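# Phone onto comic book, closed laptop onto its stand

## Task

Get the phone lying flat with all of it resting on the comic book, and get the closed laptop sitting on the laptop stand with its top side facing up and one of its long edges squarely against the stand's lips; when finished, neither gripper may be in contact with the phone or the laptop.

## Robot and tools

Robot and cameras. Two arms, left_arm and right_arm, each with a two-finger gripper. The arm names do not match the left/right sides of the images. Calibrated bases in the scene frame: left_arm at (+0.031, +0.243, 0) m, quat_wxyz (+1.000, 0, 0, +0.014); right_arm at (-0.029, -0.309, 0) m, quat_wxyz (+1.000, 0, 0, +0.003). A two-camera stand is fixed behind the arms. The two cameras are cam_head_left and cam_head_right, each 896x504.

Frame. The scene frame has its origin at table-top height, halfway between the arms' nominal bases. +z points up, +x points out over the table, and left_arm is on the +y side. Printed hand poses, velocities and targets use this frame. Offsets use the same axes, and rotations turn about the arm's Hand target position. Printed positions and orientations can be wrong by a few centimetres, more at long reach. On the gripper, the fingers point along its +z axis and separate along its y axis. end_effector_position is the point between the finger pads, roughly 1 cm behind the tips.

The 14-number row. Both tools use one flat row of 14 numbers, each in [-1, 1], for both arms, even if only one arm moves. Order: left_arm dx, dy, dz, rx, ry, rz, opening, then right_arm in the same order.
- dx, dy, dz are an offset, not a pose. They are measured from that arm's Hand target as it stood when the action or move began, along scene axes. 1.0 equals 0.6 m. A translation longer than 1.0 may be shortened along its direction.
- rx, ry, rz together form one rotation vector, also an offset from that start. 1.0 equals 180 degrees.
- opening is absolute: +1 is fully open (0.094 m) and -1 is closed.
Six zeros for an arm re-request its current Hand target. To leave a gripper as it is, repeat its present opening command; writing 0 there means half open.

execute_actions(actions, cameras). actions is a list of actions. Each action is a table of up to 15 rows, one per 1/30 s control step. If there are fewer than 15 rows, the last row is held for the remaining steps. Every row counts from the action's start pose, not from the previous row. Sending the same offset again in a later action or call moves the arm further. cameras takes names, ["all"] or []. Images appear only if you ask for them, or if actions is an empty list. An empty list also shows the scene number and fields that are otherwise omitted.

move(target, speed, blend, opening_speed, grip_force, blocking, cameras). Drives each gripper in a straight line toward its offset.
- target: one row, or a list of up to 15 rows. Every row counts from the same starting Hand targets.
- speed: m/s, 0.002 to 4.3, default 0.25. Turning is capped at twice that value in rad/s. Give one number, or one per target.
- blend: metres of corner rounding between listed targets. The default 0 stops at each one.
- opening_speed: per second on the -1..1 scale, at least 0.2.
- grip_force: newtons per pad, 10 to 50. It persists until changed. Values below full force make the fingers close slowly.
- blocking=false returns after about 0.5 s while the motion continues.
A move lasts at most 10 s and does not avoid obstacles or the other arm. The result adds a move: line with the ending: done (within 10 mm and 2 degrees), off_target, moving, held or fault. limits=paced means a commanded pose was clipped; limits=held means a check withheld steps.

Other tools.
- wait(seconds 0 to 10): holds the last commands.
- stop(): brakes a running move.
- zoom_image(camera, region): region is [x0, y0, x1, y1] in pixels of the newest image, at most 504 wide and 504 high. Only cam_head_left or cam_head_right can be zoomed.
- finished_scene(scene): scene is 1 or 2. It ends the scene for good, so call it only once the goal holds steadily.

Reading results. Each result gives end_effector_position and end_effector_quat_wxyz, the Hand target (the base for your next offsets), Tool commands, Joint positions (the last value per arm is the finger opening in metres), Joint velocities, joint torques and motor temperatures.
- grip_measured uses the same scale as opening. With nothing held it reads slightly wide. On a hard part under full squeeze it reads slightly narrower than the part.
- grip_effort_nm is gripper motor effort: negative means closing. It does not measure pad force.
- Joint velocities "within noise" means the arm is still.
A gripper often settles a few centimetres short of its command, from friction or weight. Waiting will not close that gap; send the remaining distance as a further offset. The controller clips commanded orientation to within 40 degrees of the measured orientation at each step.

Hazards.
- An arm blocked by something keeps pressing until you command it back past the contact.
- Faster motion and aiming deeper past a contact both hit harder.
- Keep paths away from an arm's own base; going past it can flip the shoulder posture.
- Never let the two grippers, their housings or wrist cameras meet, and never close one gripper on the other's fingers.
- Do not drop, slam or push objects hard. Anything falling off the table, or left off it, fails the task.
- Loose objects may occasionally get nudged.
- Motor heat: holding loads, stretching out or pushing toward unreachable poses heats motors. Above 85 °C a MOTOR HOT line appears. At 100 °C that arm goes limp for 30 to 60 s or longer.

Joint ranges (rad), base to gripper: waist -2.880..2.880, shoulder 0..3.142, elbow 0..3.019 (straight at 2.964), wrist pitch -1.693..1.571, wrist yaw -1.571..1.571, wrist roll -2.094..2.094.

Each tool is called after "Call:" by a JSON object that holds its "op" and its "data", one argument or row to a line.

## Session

Call:
{"op": "execute_actions", "data": {
  "actions": []
}}

Call:
{"op": "zoom_image", "data": {
  "camera": "cam_head_left",
  "region": [180, 150, 520, 400]
}}

Scene clock: 0.00 s.
left_arm: end_effector_position=(+0.5763, +0.0326, +0.2204) grip_measured=+1.000 grip_effort_nm=n/a end_effector_quat_wxyz=(+0.373, -0.189, +0.872, +0.255) | right_arm: end_effector_position=(+0.2774, -0.6662, +0.2410) grip_measured=+1.000 grip_effort_nm=n/a end_effector_quat_wxyz=(+0.133, +0.606, +0.784, +0.005)
Joint positions: left_arm=[-0.635 1.765 1.519 -1.122 -0.923 -0.933 0.094] | right_arm=[-0.891 1.406 1.314 -1.221 -0.069 0.44 0.094]
Joint velocities: within noise
Joint torques (N m): no reading
Motor temperatures (°C): left_arm=[23 26 34 24 28 24 28] | right_arm=[27 31 29 25 24 23 25]
Heat: left arm: hottest elbow 34 °C; right arm: hottest shoulder 31 °C.
Hand target: left_arm +0.5824, +0.0285, +0.2385; +0.386, -0.198, +0.868, +0.242 | right_arm +0.2821, -0.6719, +0.2485; +0.142, +0.605, +0.783, +0.003
Tool commands: left_gripper/opening=+1.0 right_gripper/opening=+1.0

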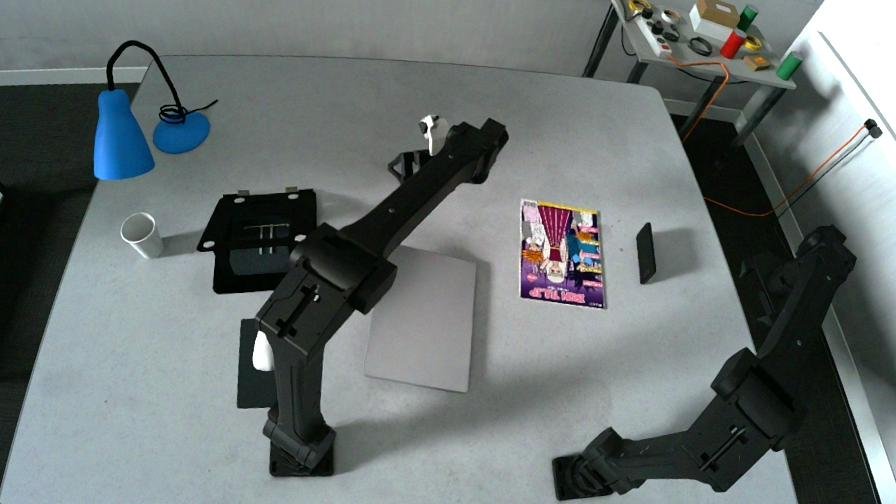

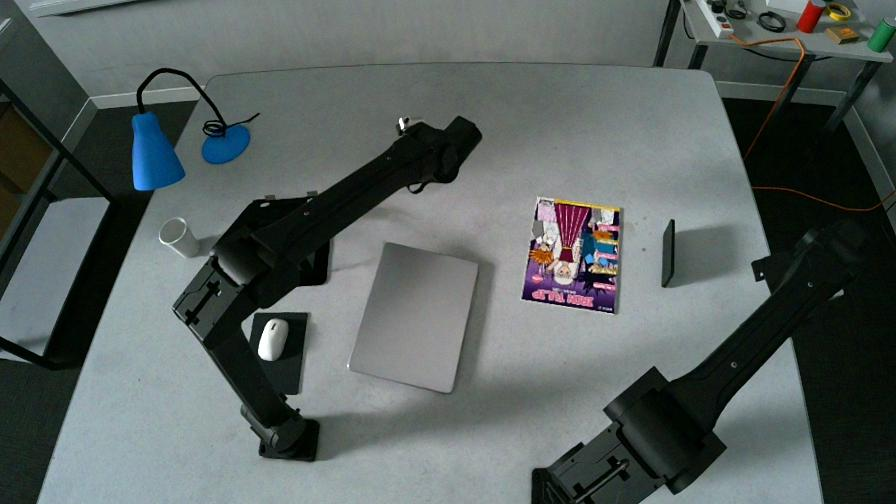

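Scaled by 1.482.

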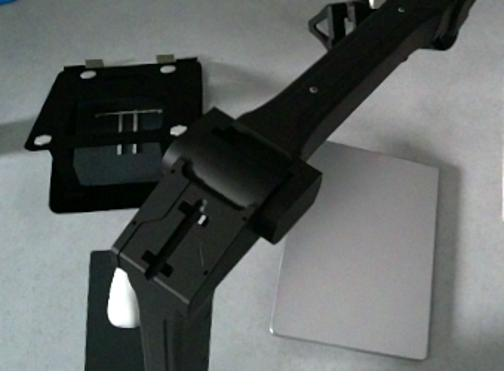

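Call:
{"op": "move", "data": {
  "target": [-0.503,0.27,0.1,-0.511,0.199,-0.327,0.5,0.388,0.045,-0.197,0.004,0.096,0.378,-1],
  "cameras": ["all"]
}}

Call:
{"op": "zoom_image", "data": {
  "camera": "cam_head_left",
  "region": [580, 150, 740, 310]
}}

Scene clock: 18.37 s.
left_arm: end_effector_position=(+0.2852, +0.1871, +0.2990) grip_measured=+0.502 grip_effort_nm=-0.08 end_effector_quat_wxyz=(+0.127, -0.034, +0.872, -0.471) | right_arm: end_effector_position=(+0.4980, -0.6413, +0.1313) grip_measured=-0.991 grip_effort_nm=-0.49 end_effector_quat_wxyz=(-0.003, +0.069, +0.998, +0.003)
Joint positions: left_arm=[0.361 0.947 0.909 -1.672 1.014 0.388 0.071] | right_arm=[-0.568 2.022 1.857 -1.415 -0.002 -0.424 0]
Joint torques (N m): left_arm=[0.15 -6.42 9.02 -0.17 0.45 0.02] | right_arm=[1.26 -21.36 12.85 -0.1 0.07 0.06]
Heat: left arm: hottest elbow 36 °C; right arm: hottest elbow 33 °C.
Hand target: left_arm +0.2806, +0.1905, +0.2985; -0.050, +0.071, +0.817, -0.570 | right_arm +0.5148, -0.6450, +0.1303; +0.000, +0.060, +0.998, +0.000
Off the commanded pose: left_arm 0.006 m, 27 deg | right_arm 0.017 m, 1 deg.
joint sent to its limit (left arm) — joint 4 (wrist pitch), lower limit. The joint targets are off in orientation, not in position.
move: off_target (left_arm, right_arm)

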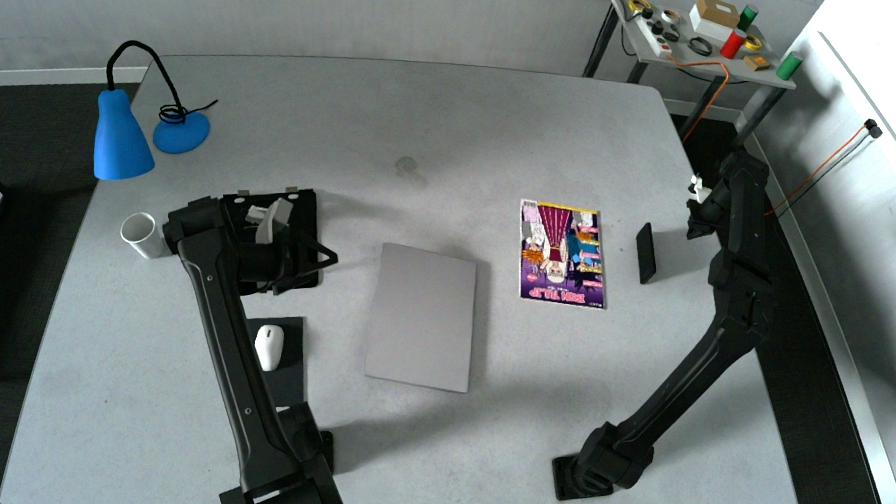

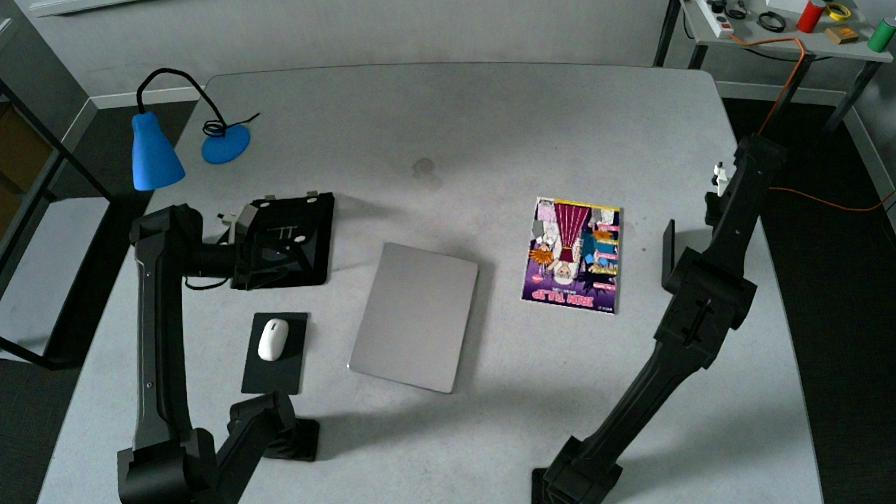

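Scaled by 3.150.

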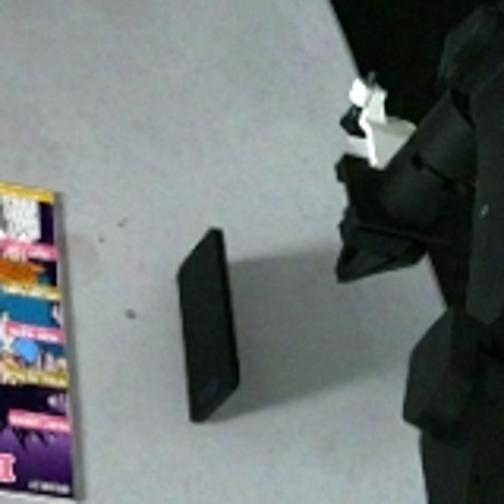

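Call:
{"op": "move", "data": {
  "target": [
    [0,0,0,0,0,0,0.5,0.015,0,-0.12,0,0,0,-1],
    [0,0,0,0,0,0,0.5,0.015,0.15,-0.12,0,0,0,-1]
  ],
  "speed": [0.15,0.06],
  "cameras": ["cam_head_left"]
}}

Call:
{"op": "zoom_image", "data": {
  "camera": "cam_head_left",
  "region": [580, 150, 740, 310]
}}

Scene clock: 25.13 s.
left_arm: end_effector_position=(+0.2852, +0.1871, +0.2990) grip_measured=+0.502 grip_effort_nm=-0.08 end_effector_quat_wxyz=(+0.127, -0.034, +0.872, -0.471) | right_arm: end_effector_position=(+0.5231, -0.5606, +0.0535) grip_measured=-0.991 grip_effort_nm=-0.49 end_effector_quat_wxyz=(-0.006, +0.061, +0.998, +0.003)
Joint positions: left_arm=[0.361 0.947 0.909 -1.672 1.014 0.388 0.071] | right_arm=[-0.432 2.038 1.673 -1.219 -0.001 -0.306 0]
Joint torques (N m): left_arm=[-0.56 -6.01 8.98 -0.13 0.43 0.06] | right_arm=[1.14 -25.82 7.04 0.49 0.04 0.28]
Heat: left arm: hottest elbow 36 °C; right arm: hottest shoulder 33 °C.
Hand target: left_arm +0.2806, +0.1905, +0.2985; -0.050, +0.071, +0.817, -0.570 | right_arm +0.5238, -0.5548, +0.0583; +0.000, +0.060, +0.998, +0.000
Off the commanded pose: left_arm 0.006 m, 27 deg | right_arm 0.007 m, 1 deg.
joint sent to its limit (left arm) — joint 4 (wrist pitch), lower limit. The joint targets are off in orientation, not in position.
move: off_target (left_arm)
Images, in order (width x height): cam_head_left 896x504.

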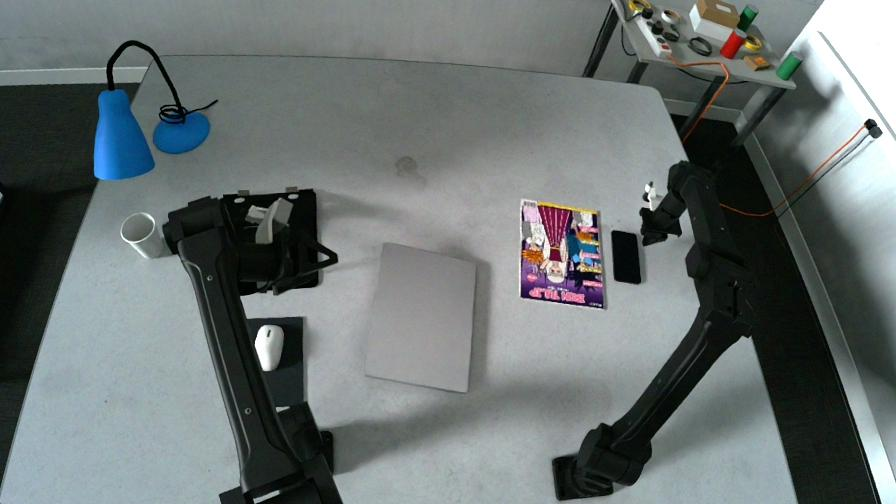

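Scaled by 3.150.

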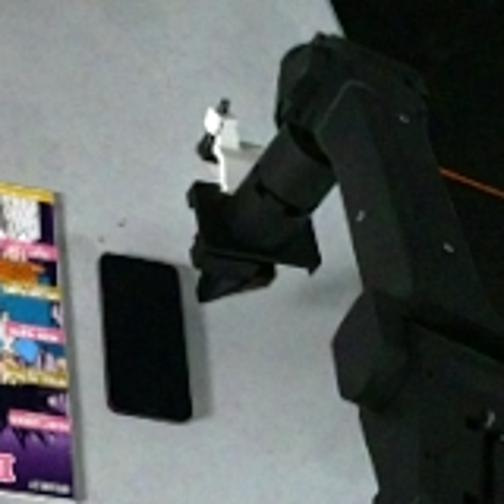

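Call:
{"op": "move", "data": {
  "target": [
    [0,0,0,0,0,0,0.5,0,-0.03,0.06,0,0,0,-1],
    [0,0,0,0,0,0,0.5,-0.005,0.046,0.06,0,0,0,1],
    [0,0,0,0,0,0,0.5,-0.005,0.046,-0.055,0,0,0,1]
  ],
  "speed": [0.15,0.15,0.1],
  "cameras": ["cam_head_left"]
}}

Call:
{"op": "zoom_image", "data": {
  "camera": "cam_head_left",
  "region": [580, 170, 720, 310]
}}

Scene clock: 33.57 s.
left_arm: end_effector_position=(+0.2852, +0.1871, +0.2990) grip_measured=+0.502 grip_effort_nm=-0.08 end_effector_quat_wxyz=(+0.127, -0.034, +0.872, -0.471) | right_arm: end_effector_position=(+0.5238, -0.5304, +0.0483) grip_measured=+0.999 grip_effort_nm=0.07 end_effector_quat_wxyz=(+0.016, +0.058, +0.998, -0.004)
Joint positions: left_arm=[0.361 0.947 0.909 -1.672 1.014 0.388 0.071] | right_arm=[-0.386 1.988 1.576 -1.126 -0.002 -0.263 0.094]
Joint torques (N m): left_arm=[-0.21 -6.42 8.96 -0.13 0.45 0.06] | right_arm=[0.73 -20.95 7.21 0.61 0.06 0.21]
Motor temperatures (°C): left_arm=[23 26 36 24 28 23 27] | right_arm=[27 34 34 25 24 23 25]
Heat: left arm: hottest elbow 36 °C; right arm: hottest shoulder 34 °C.
Hand target: left_arm +0.2806, +0.1905, +0.2985; -0.050, +0.071, +0.817, -0.570 | right_arm +0.5208, -0.5274, +0.0253; +0.000, +0.060, +0.998, +0.000
Off the commanded pose: left_arm 0.006 m, 27 deg | right_arm 0.023 m, 2 deg.
joint sent to its limit (left arm) — joint 4 (wrist pitch), lower limit. The joint targets are off in orientation, not in position.
move: off_target (left_arm, right_arm)
Images, in order (width x height): cam_head_left 896x504.

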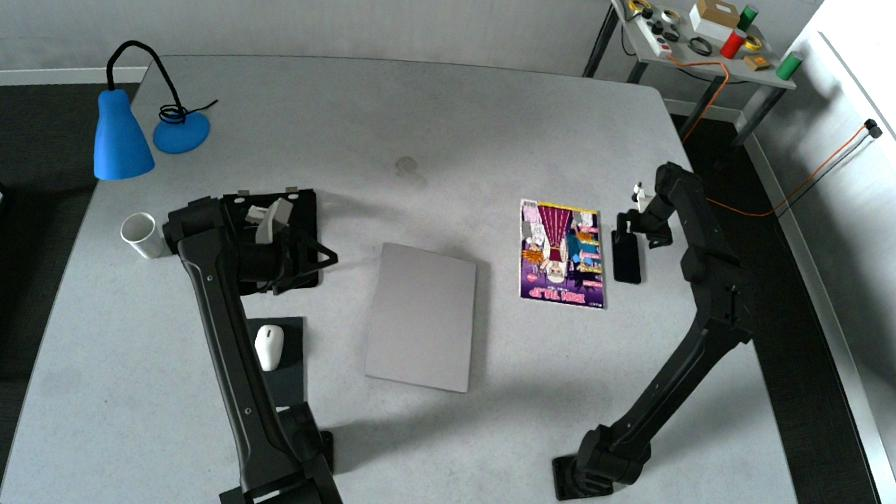

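Scaled by 3.600.

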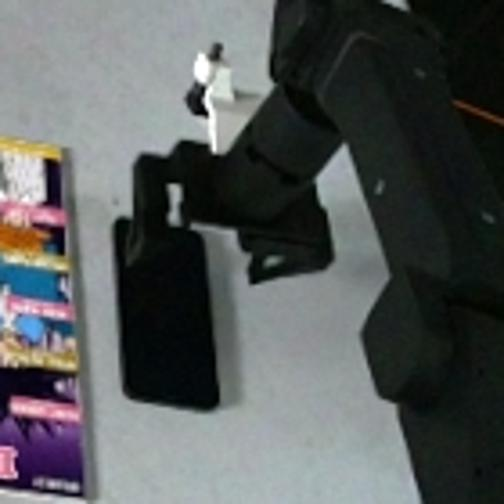

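Call:
{"op": "move", "data": {
  "target": [
    [0,0,0,0,0,0,0.5,-0.02,0.012,0,0,0,0,1],
    [0,0,0,0,0,0,0.5,-0.02,0.012,-0.035,0,0,0,1]
  ],
  "speed": 0.08,
  "cameras": ["cam_head_left"]
}}

Call:
{"op": "zoom_image", "data": {
  "camera": "cam_head_left",
  "region": [580, 170, 720, 310]
}}

Scene clock: 38.30 s.
left_arm: end_effector_position=(+0.2852, +0.1871, +0.2990) grip_measured=+0.502 grip_effort_nm=-0.08 end_effector_quat_wxyz=(+0.127, -0.034, +0.872, -0.471) | right_arm: end_effector_position=(+0.5126, -0.5259, +0.0247) grip_measured=+0.999 grip_effort_nm=0.07 end_effector_quat_wxyz=(+0.014, +0.060, +0.998, -0.004)
Joint positions: left_arm=[0.361 0.947 0.909 -1.672 1.014 0.388 0.071] | right_arm=[-0.386 1.988 1.507 -1.061 -0.002 -0.26 0.094]
Joint torques (N m): left_arm=[-0.03 -5.48 9.1 -0.16 0.43 0.05] | right_arm=[1.03 -21.25 6.76 0.21 0.07 0.23]
Heat: left arm: hottest elbow 37 °C; right arm: hottest shoulder 35 °C.
Hand target: left_arm +0.2806, +0.1905, +0.2985; -0.050, +0.071, +0.817, -0.570 | right_arm +0.5087, -0.5202, +0.0043; +0.000, +0.060, +0.998, +0.000
Off the commanded pose: left_arm 0.006 m, 27 deg | right_arm 0.022 m, 2 deg.
joint sent to its limit (left arm) — joint 4 (wrist pitch), lower limit. The joint targets are off in orientation, not in position.
move: off_target (left_arm, right_arm)
Images, in order (width x height): cam_head_left 896x504.

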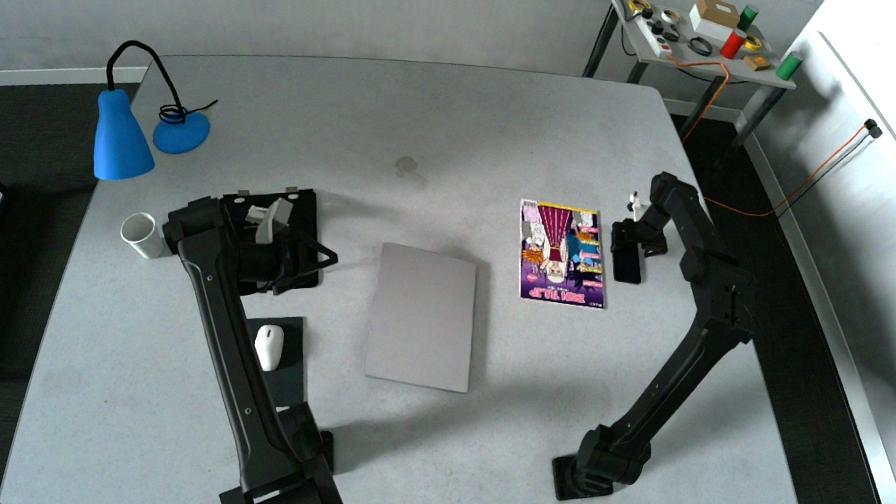

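Scaled by 3.600.

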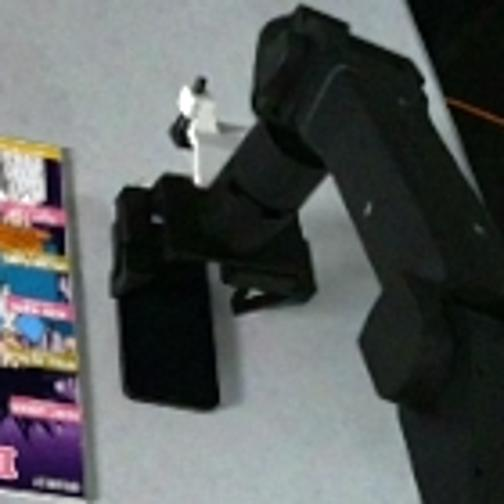

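Call:
{"op": "move", "data": {
  "target": [
    [0,0,0,0,0,0,0.5,0,0.012,0,0,0,0,1],
    [0,0,0,0,0,0,0.5,0,0.012,-0.023,0,0,0,1],
    [0,0,0,0,0,0,0.5,0,0.012,-0.023,0,0,0,0.3],
    [0,0,0,0,0,0,0.5,0,0.012,0.1,0,0,0,0.3],
    [0,0,0,0,0,0,0.5,0,0.335,0.1,0,0,0,0.3],
    [0,0,0,0,0,0,0.5,0,0.335,0.035,0,0,0,0.3]
  ],
  "speed": [0.06,0.06,0.06,0.12,0.2,0.15],
  "blend": [0,0,0,0.02,0.02,0],
  "opening_speed": 0.5,
  "cameras": ["cam_head_left"]
}}

Call:
{"op": "zoom_image", "data": {
  "camera": "cam_head_left",
  "region": [480, 170, 660, 330]
}}

Scene clock: 50.77 s.
left_arm: end_effector_position=(+0.2852, +0.1871, +0.2990) grip_measured=+0.502 grip_effort_nm=-0.08 end_effector_quat_wxyz=(+0.127, -0.034, +0.872, -0.471) | right_arm: end_effector_position=(+0.5106, -0.3198, +0.0342) grip_measured=+0.507 grip_effort_nm=-1.04 end_effector_quat_wxyz=(+0.004, +0.057, +0.998, +0.001)
Joint positions: left_arm=[0.361 0.947 0.909 -1.672 1.014 0.388 0.071] | right_arm=[-0.025 1.887 1.376 -1.05 -0.002 0.095 0.071]
Joint torques (N m): left_arm=[-0.09 -6.01 9.07 0.05 0.42 0.03] | right_arm=[0.73 -20.19 7.02 0.5 0.11 0.2]
Heat: left arm: hottest elbow 37 °C; right arm: hottest shoulder 36 °C.
Hand target: left_arm +0.2806, +0.1905, +0.2985; -0.050, +0.071, +0.817, -0.570 | right_arm +0.5087, -0.3192, +0.0253; +0.000, +0.060, +0.998, +0.000
Off the commanded pose: left_arm 0.006 m, 27 deg | right_arm 0.009 m, 1 deg.
joint sent to its limit (left arm) — joint 4 (wrist pitch), lower limit. The joint targets are off in orientation, not in position.
move: off_target (left_arm); blend cut to 0.0195 m at target 5; target 3's new opening was sent with right_arm's hand 0.028 m and 2 deg from that target
Images, in order (width x height): cam_head_left 896x504.

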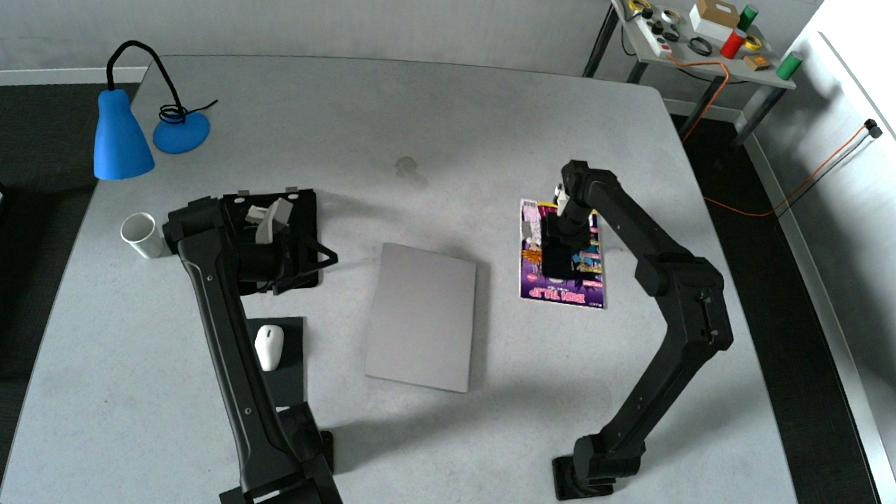

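Scaled by 2.800.

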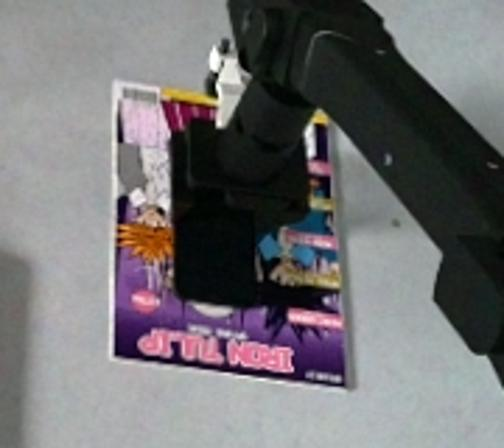

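Call:
{"op": "move", "data": {
  "target": [
    [0,0,0,0,0,0,0.5,0,0,-0.047,0,0,0,0.3],
    [0,0,0,0,0,0,0.5,0,0,-0.047,0,0,0,1],
    [0.07,-0.06,-0.25,0,0,0,0.5,0,0,0.15,0,0,0,1],
    [0.07,-0.06,-0.33,0,0,0,0.5,-0.25,0,0.28,0,0,0,1]
  ],
  "speed": [0.06,0.1,0.15,0.15],
  "opening_speed": 1,
  "cameras": ["all"]
}}

Call:
{"op": "zoom_image", "data": {
  "camera": "cam_head_left",
  "region": [270, 200, 500, 400]
}}

Call:
{"op": "zoom_image", "data": {
  "camera": "cam_head_left",
  "region": [480, 170, 660, 330]
}}

Scene clock: 64.40 s.
left_arm: end_effector_position=(+0.3240, +0.1589, +0.1017) grip_measured=+0.502 grip_effort_nm=-0.08 end_effector_quat_wxyz=(-0.050, +0.061, +0.817, -0.571) | right_arm: end_effector_position=(+0.3666, -0.3172, +0.1979) grip_measured=+0.999 grip_effort_nm=0.07 end_effector_quat_wxyz=(+0.011, +0.058, +0.998, +0.001)
Joint positions: left_arm=[0.211 1.683 0.83 -1.538 1.044 0.878 0.071] | right_arm=[-0.025 1.374 1.191 -1.365 -0.002 0.096 0.094]
Joint torques (N m): left_arm=[-2.84 -12.75 5.11 -0.49 0.44 0.09] | right_arm=[0.21 -13.92 7.72 -0.18 0.07 0.16]
Heat: left arm: hottest elbow 37 °C; right arm: hottest shoulder 36 °C.
Hand target: left_arm +0.3226, +0.1545, +0.1005; -0.050, +0.071, +0.817, -0.570 | right_arm +0.3588, -0.3191, +0.1932; +0.000, +0.060, +0.998, +0.000
Off the commanded pose: left_arm 0.005 m, 1 deg | right_arm 0.009 m, 1 deg.
move: done; target 2's new opening was sent with right_arm's hand 0.024 m and 2 deg from that target

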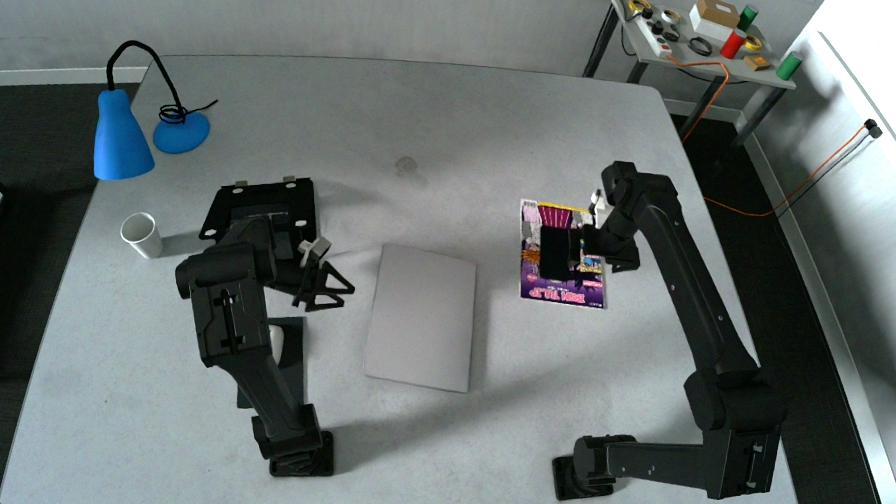

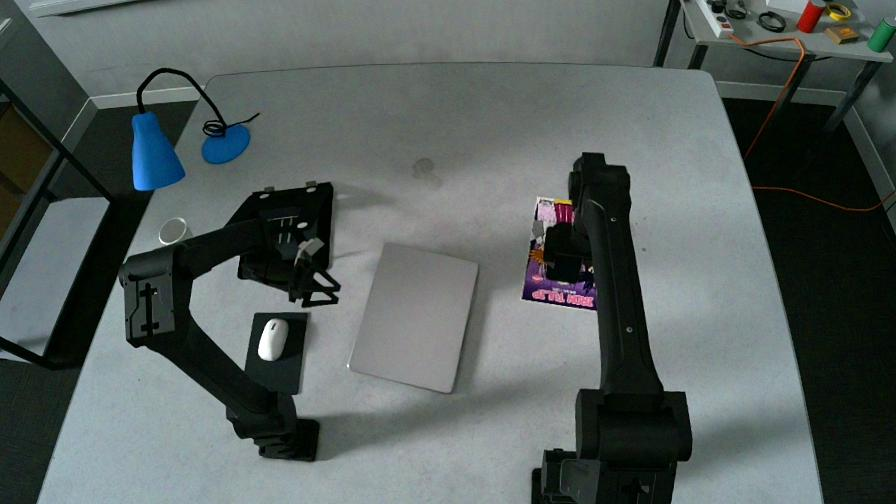

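Scaled by 2.191.

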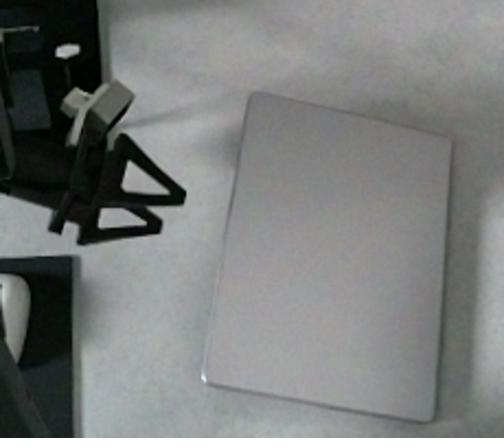

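Scaled by 2.800.

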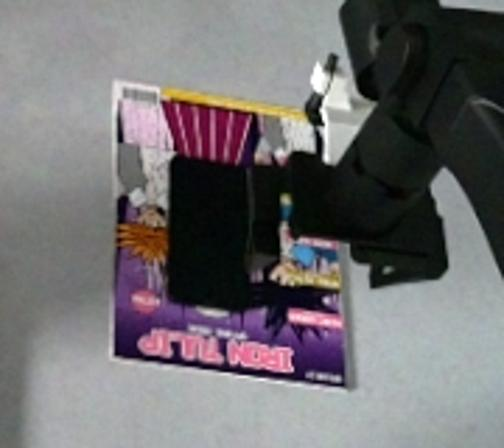

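Call:
{"op": "move", "data": {
  "target": [
    [0.017,0,-0.09,0,0,0,0.5,0,0,0,0,0,0,1],
    [-0.012,-0.178,-0.092,0,0,0,0.5,0,0,0,0,0,0,1]
  ],
  "speed": 0.1,
  "cameras": ["all"]
}}

Call:
{"op": "zoom_image", "data": {
  "camera": "cam_head_left",
  "region": [300, 220, 500, 400]
}}

Call:
{"op": "zoom_image", "data": {
  "camera": "cam_head_right",
  "region": [300, 220, 500, 400]
}}

Scene clock: 72.83 s.
left_arm: end_effector_position=(+0.3189, +0.0518, +0.0408) grip_measured=+0.502 grip_effort_nm=-0.08 end_effector_quat_wxyz=(-0.053, +0.062, +0.816, -0.572) | right_arm: end_effector_position=(+0.3666, -0.3172, +0.1979) grip_measured=+0.999 grip_effort_nm=0.07 end_effector_quat_wxyz=(+0.011, +0.058, +0.998, +0.001)
Joint positions: left_arm=[-0.121 1.688 0.664 -0.752 1.216 0.203 0.071] | right_arm=[-0.025 1.374 1.191 -1.365 -0.002 0.096 0.094]
Joint torques (N m): left_arm=[-2.78 -13.63 4.27 0.27 0.49 0.03] | right_arm=[0.21 -13.57 7.57 -0.18 0.08 0.15]
Heat: left arm: hottest elbow 36 °C; right arm: hottest shoulder 35 °C.
Hand target: left_arm +0.3154, +0.0477, +0.0453; -0.050, +0.071, +0.817, -0.570 | right_arm +0.3588, -0.3191, +0.1932; +0.000, +0.060, +0.998, +0.000
Off the commanded pose: left_arm 0.007 m, 1 deg | right_arm 0.009 m, 1 deg.
move: done

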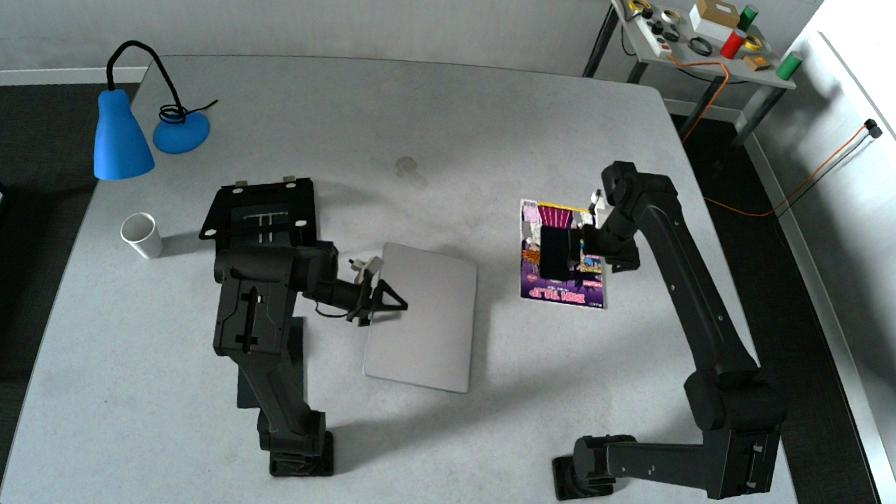

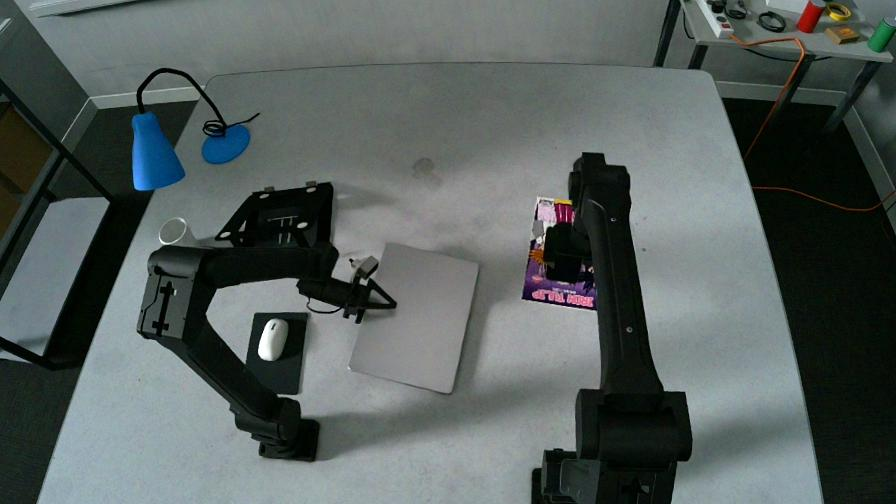

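Scaled by 2.520.

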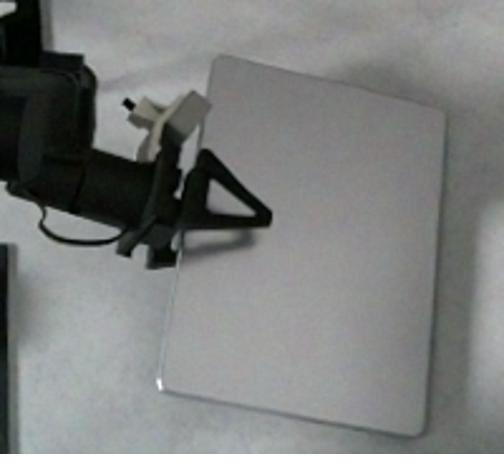

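Scaled by 2.520.

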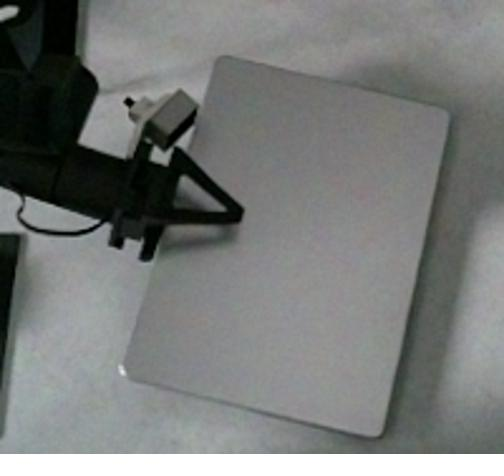

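Call:
{"op": "move", "data": {
  "target": [
    [0,0,-0.008,0,0,0,-1,0,0,0,0,0,0,1],
    [-0.05,0,0.3,0,0,0,-1,0,0,0,0,0,0,1],
    [-0.11,0.25,0.7,0.123,0.129,0.287,-1,0,0,0,0,0,0,1],
    [0.09,0.5,0.745,0.245,0.258,0.573,-1,0,0,0,0,0,0,1]
  ],
  "speed": [0.1,0.12,0.25,0.25],
  "blend": [0,0.04,0.04,0],
  "opening_speed": 0.5,
  "cameras": ["all"]
}}

Scene clock: 100.07 s.
left_arm: end_effector_position=(+0.3630, +0.3501, +0.3967) grip_measured=-0.635 grip_effort_nm=-1.01 end_effector_quat_wxyz=(-0.098, +0.778, -0.616, +0.076) | right_arm: end_effector_position=(+0.3666, -0.3172, +0.1979) grip_measured=+0.999 grip_effort_nm=0.07 end_effector_quat_wxyz=(+0.011, +0.058, +0.998, +0.001)
Joint positions: left_arm=[0.296 1.153 1.508 -1.678 0.021 -1.48 0.017] | right_arm=[-0.025 1.374 1.191 -1.365 -0.002 0.096 0.094]
Joint torques (N m): left_arm=[-2.2 -12.81 25.52 0.65 -0.07 -0.04] | right_arm=[0.26 -13.51 7.56 -0.17 0.07 0.15]
Heat: left arm: hottest elbow 38 °C; right arm: hottest shoulder 34 °C.
Hand target: left_arm +0.3692, +0.3476, +0.4922; -0.103, +0.776, -0.616, +0.081 | right_arm +0.3588, -0.3191, +0.1932; +0.000, +0.060, +0.998, +0.000
Off the commanded pose: left_arm 0.096 m, 1 deg | right_arm 0.009 m, 1 deg.
joint sent to its limit (left arm) — joint 4 (wrist pitch), lower limit. The joint targets are off in position and orientation.
move: off_target (left_arm)

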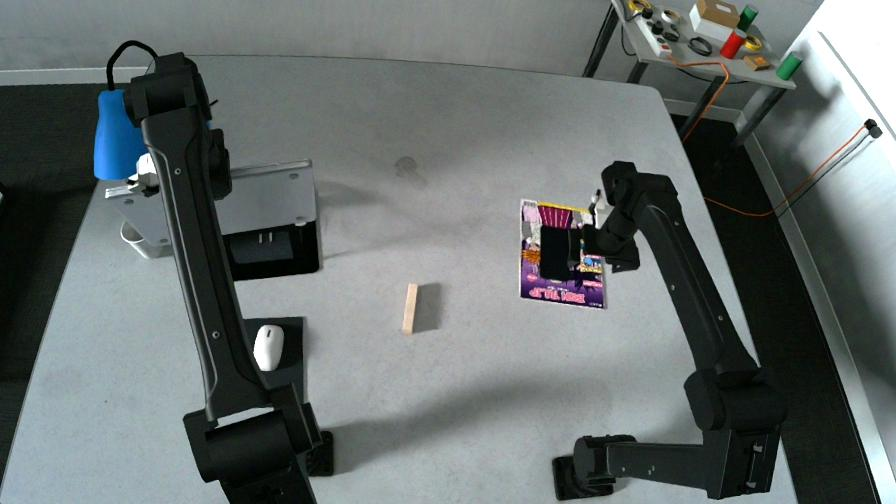

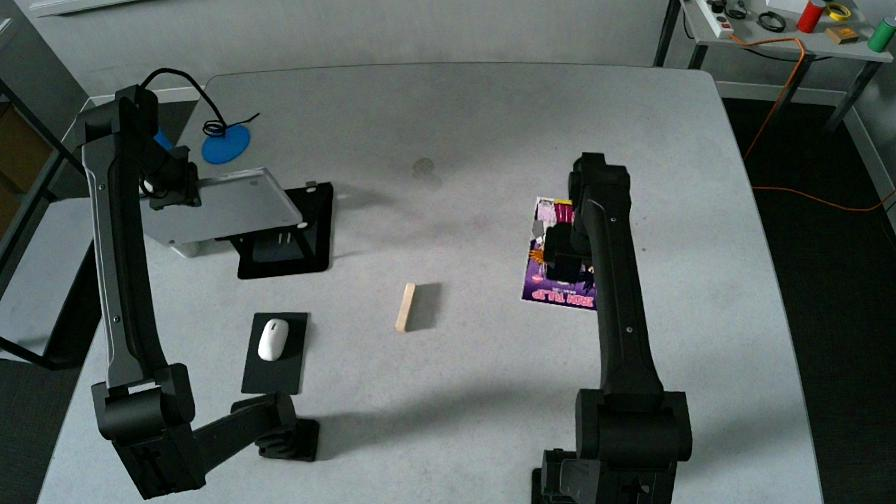

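Call:
{"op": "move", "data": {
  "target": [0.355,0.01,0.05,0,0,0,-1,0,0,0,0,0,0,1],
  "speed": 0.2,
  "cameras": ["all"]
}}

Call:
{"op": "zoom_image", "data": {
  "camera": "cam_head_right",
  "region": [160, 60, 400, 280]
}}

Call:
{"op": "zoom_image", "data": {
  "camera": "cam_head_left",
  "region": [140, 60, 380, 280]
}}

Scene clock: 107.07 s.
left_arm: end_effector_position=(+0.5842, +0.3609, +0.3920) grip_measured=-0.635 grip_effort_nm=-1.00 end_effector_quat_wxyz=(-0.102, +0.776, -0.618, +0.079) | right_arm: end_effector_position=(+0.3666, -0.3172, +0.1979) grip_measured=+0.999 grip_effort_nm=0.07 end_effector_quat_wxyz=(+0.011, +0.058, +0.998, +0.001)
Joint positions: left_arm=[0.18 1.721 2.088 -1.678 -0.008 -1.587 0.017] | right_arm=[-0.025 1.374 1.191 -1.365 -0.002 0.096 0.094]
Joint torques (N m): left_arm=[-2.49 -25.29 25.61 0.51 -0.14 -0.07] | right_arm=[0.26 -13.57 7.6 -0.18 0.07 0.15]
Motor temperatures (°C): left_arm=[23 27 42 24 29 23 28] | right_arm=[26 34 34 25 24 23 25]
Heat: left arm: hottest elbow 42 °C; right arm: hottest shoulder 34 °C.
Hand target: left_arm +0.5821, +0.3538, +0.5224; -0.103, +0.777, -0.616, +0.081 | right_arm +0.3588, -0.3191, +0.1932; +0.000, +0.060, +0.998, +0.000
Off the commanded pose: left_arm 0.130 m, 0 deg | right_arm 0.009 m, 1 deg.
joint sent to its limit (left arm) — joint 4 (wrist pitch), lower limit. The joint targets are off in position and orientation.
move: off_target (left_arm)

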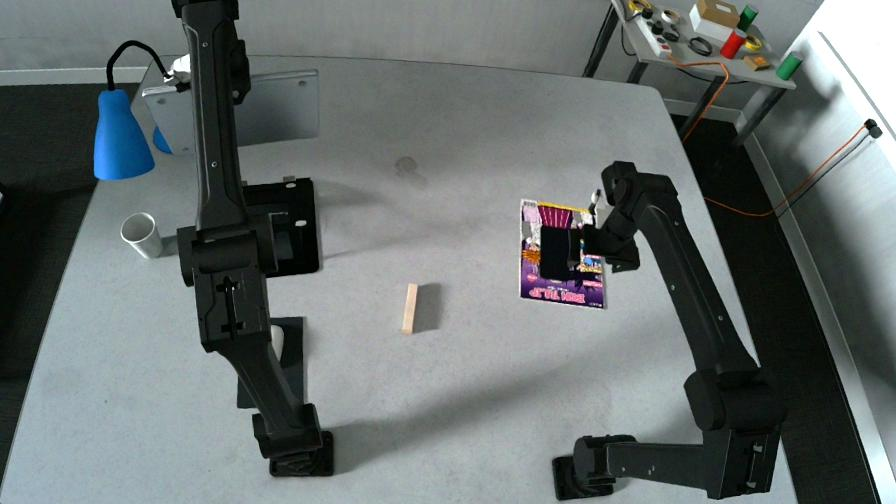

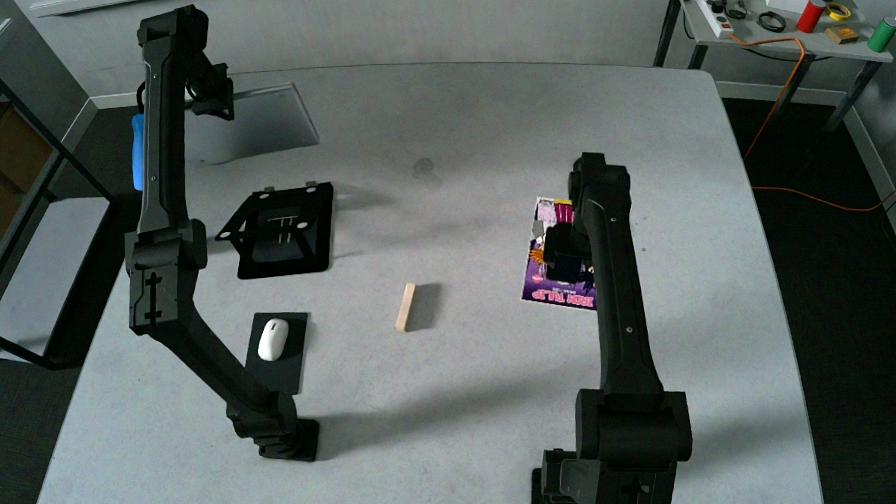

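Scaled by 2.100.

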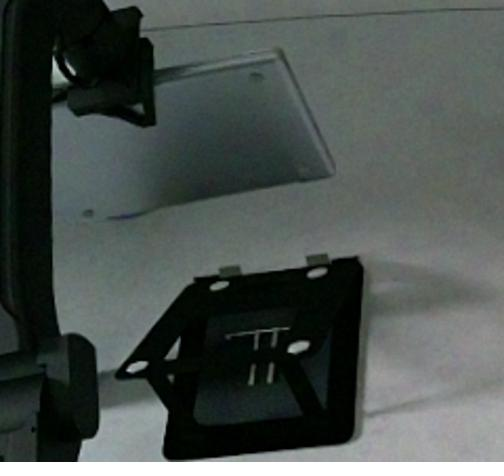

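Scaled by 2.100.

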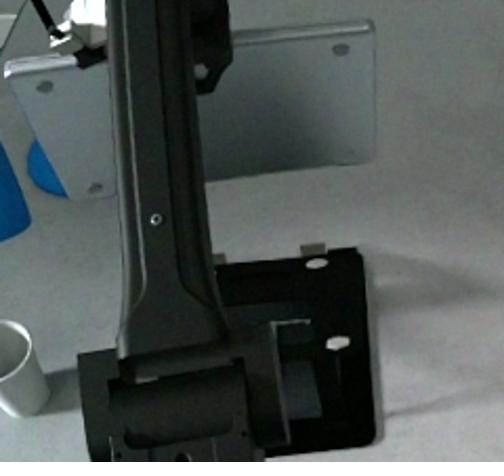

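Call:
{"op": "move", "data": {
  "target": [
    [-0.02,0.02,-0.03,0.02,-0.09,-0.01,-1,0,0,0,0,0,0,1],
    [-0.05,0.025,-0.245,0.037,-0.18,-0.014,-1,0,0,0,0,0,0,1]
  ],
  "speed": 0.15,
  "blend": [0.02,0],
  "cameras": ["all"]
}}

Call:
{"op": "zoom_image", "data": {
  "camera": "cam_head_right",
  "region": [160, 60, 400, 280]
}}

Call:
{"op": "zoom_image", "data": {
  "camera": "cam_head_left",
  "region": [140, 60, 380, 280]
}}

Scene clock: 117.47 s.
left_arm: end_effector_position=(+0.5392, +0.3584, +0.2663) grip_measured=-0.635 grip_effort_nm=-1.01 end_effector_quat_wxyz=(-0.214, +0.738, -0.613, +0.186) | right_arm: end_effector_position=(+0.3666, -0.3172, +0.1979) grip_measured=+0.999 grip_effort_nm=0.07 end_effector_quat_wxyz=(+0.011, +0.058, +0.998, +0.001)
Joint positions: left_arm=[0.21 1.356 1.25 -0.893 0.042 -1.529 0.017] | right_arm=[-0.025 1.374 1.191 -1.365 -0.002 0.096 0.094]
Joint torques (N m): left_arm=[-0.44 -23.41 16.68 4.1 0.21 0.12] | right_arm=[0.15 -13.51 7.58 -0.18 0.07 0.15]
Motor temperatures (°C): left_arm=[23 27 48 24 29 23 28] | right_arm=[26 34 34 25 24 23 25]
Heat: left arm: hottest elbow 48 °C; right arm: hottest shoulder 34 °C.
Hand target: left_arm +0.5522, +0.3687, +0.3753; -0.314, +0.702, -0.583, +0.261 | right_arm +0.3588, -0.3191, +0.1932; +0.000, +0.060, +0.998, +0.000
Off the commanded pose: left_arm 0.110 m, 15 deg | right_arm 0.009 m, 1 deg.
move: off_target (left_arm); blend cut to 0.0116 m at target 1

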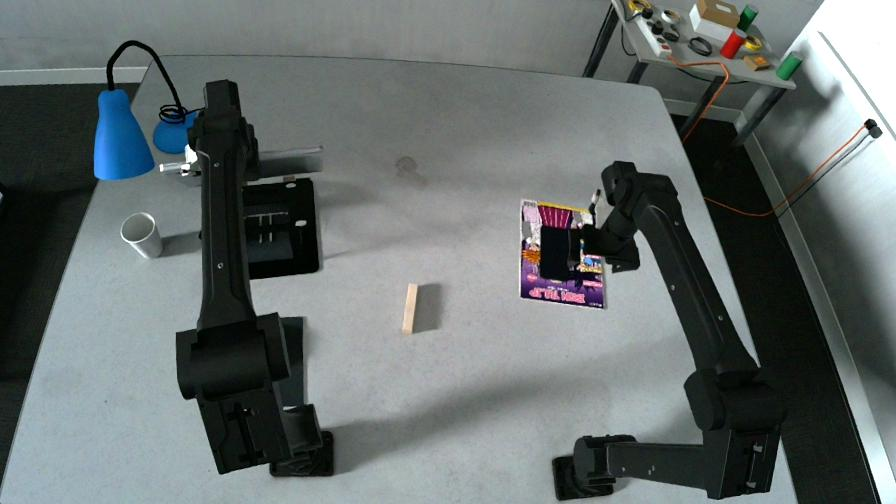

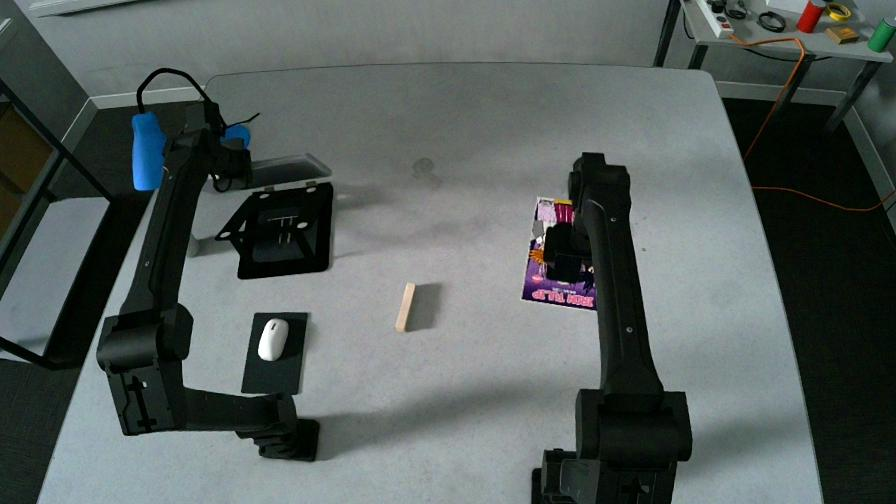

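Scaled by 2.100.

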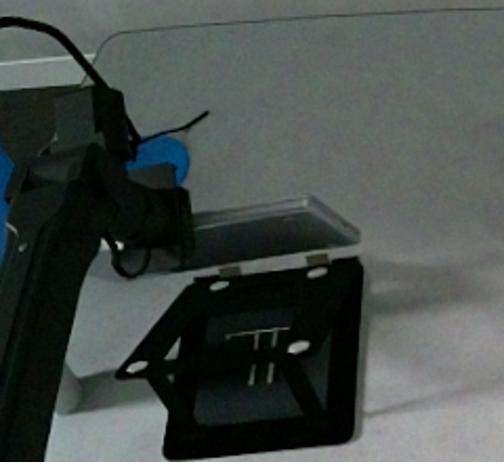

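Scaled by 2.100.

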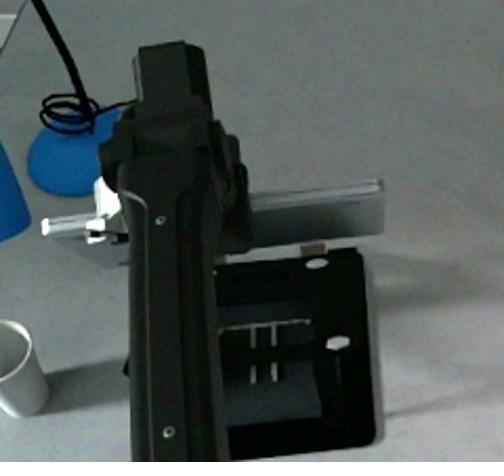

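Call:
{"op": "move", "data": {
  "target": [-0.095,-0.042,-0.12,0.025,-0.115,-0.01,-1,0,0,0,0,0,0,1],
  "speed": 0.1,
  "cameras": ["all"]
}}

Call:
{"op": "zoom_image", "data": {
  "camera": "cam_head_right",
  "region": [180, 110, 380, 290]
}}

Call:
{"op": "zoom_image", "data": {
  "camera": "cam_head_left",
  "region": [150, 110, 350, 290]
}}

Scene clock: 126.30 s.
left_arm: end_effector_position=(+0.4661, +0.3361, +0.1922) grip_measured=-0.636 grip_effort_nm=-1.01 end_effector_quat_wxyz=(-0.334, +0.683, -0.581, +0.289) | right_arm: end_effector_position=(+0.3666, -0.3172, +0.1979) grip_measured=+0.999 grip_effort_nm=0.07 end_effector_quat_wxyz=(+0.011, +0.058, +0.998, +0.001)
Joint positions: left_arm=[0.21 1.067 0.659 -0.25 0.067 -1.527 0.017] | right_arm=[-0.025 1.374 1.191 -1.365 -0.002 0.096 0.094]
Joint torques (N m): left_arm=[-1.61 -16.73 16.91 5.64 0.3 0.09] | right_arm=[0.26 -13.45 7.57 -0.21 0.08 0.15]
Heat: left arm: hottest elbow 47 °C; right arm: hottest elbow 34 °C.
Hand target: left_arm +0.4953, +0.3435, +0.3034; -0.436, +0.622, -0.538, +0.365 | right_arm +0.3588, -0.3191, +0.1932; +0.000, +0.060, +0.998, +0.000
Off the commanded pose: left_arm 0.115 m, 17 deg | right_arm 0.009 m, 1 deg.
move: off_target (left_arm)

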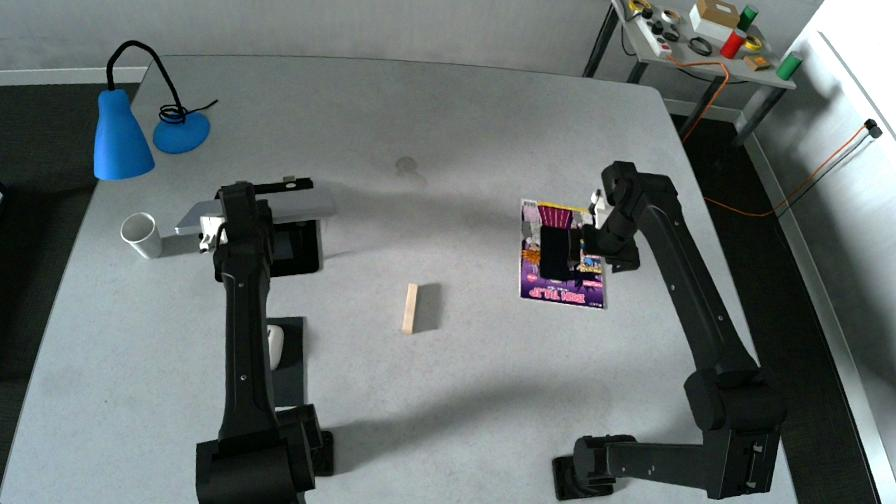

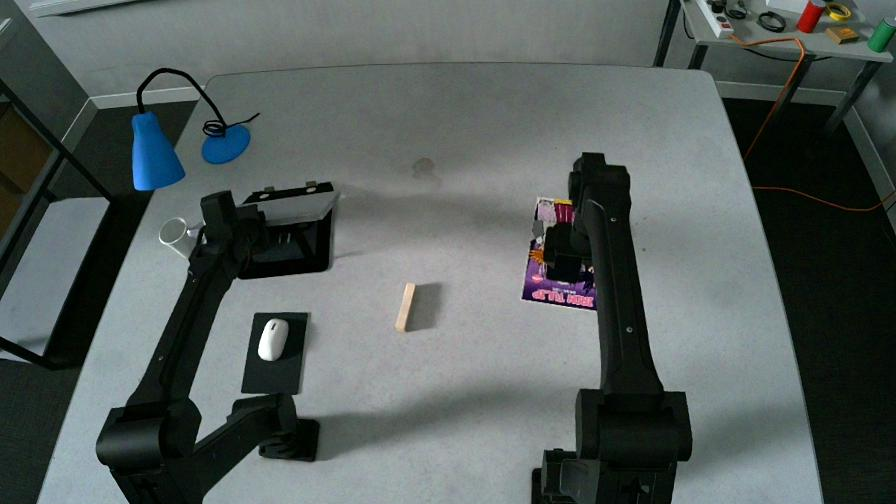

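Scaled by 2.520.

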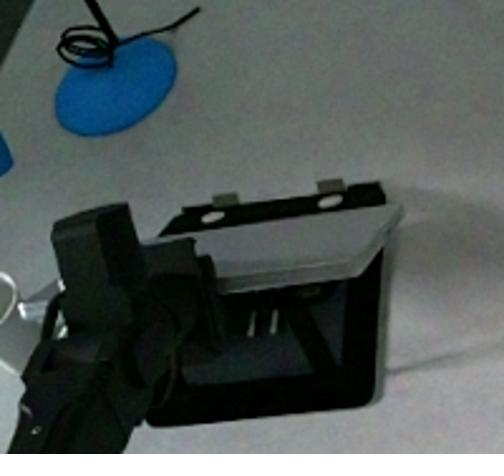

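Scaled by 2.520.

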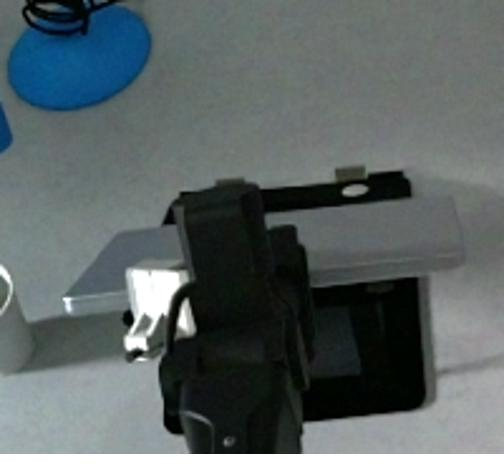

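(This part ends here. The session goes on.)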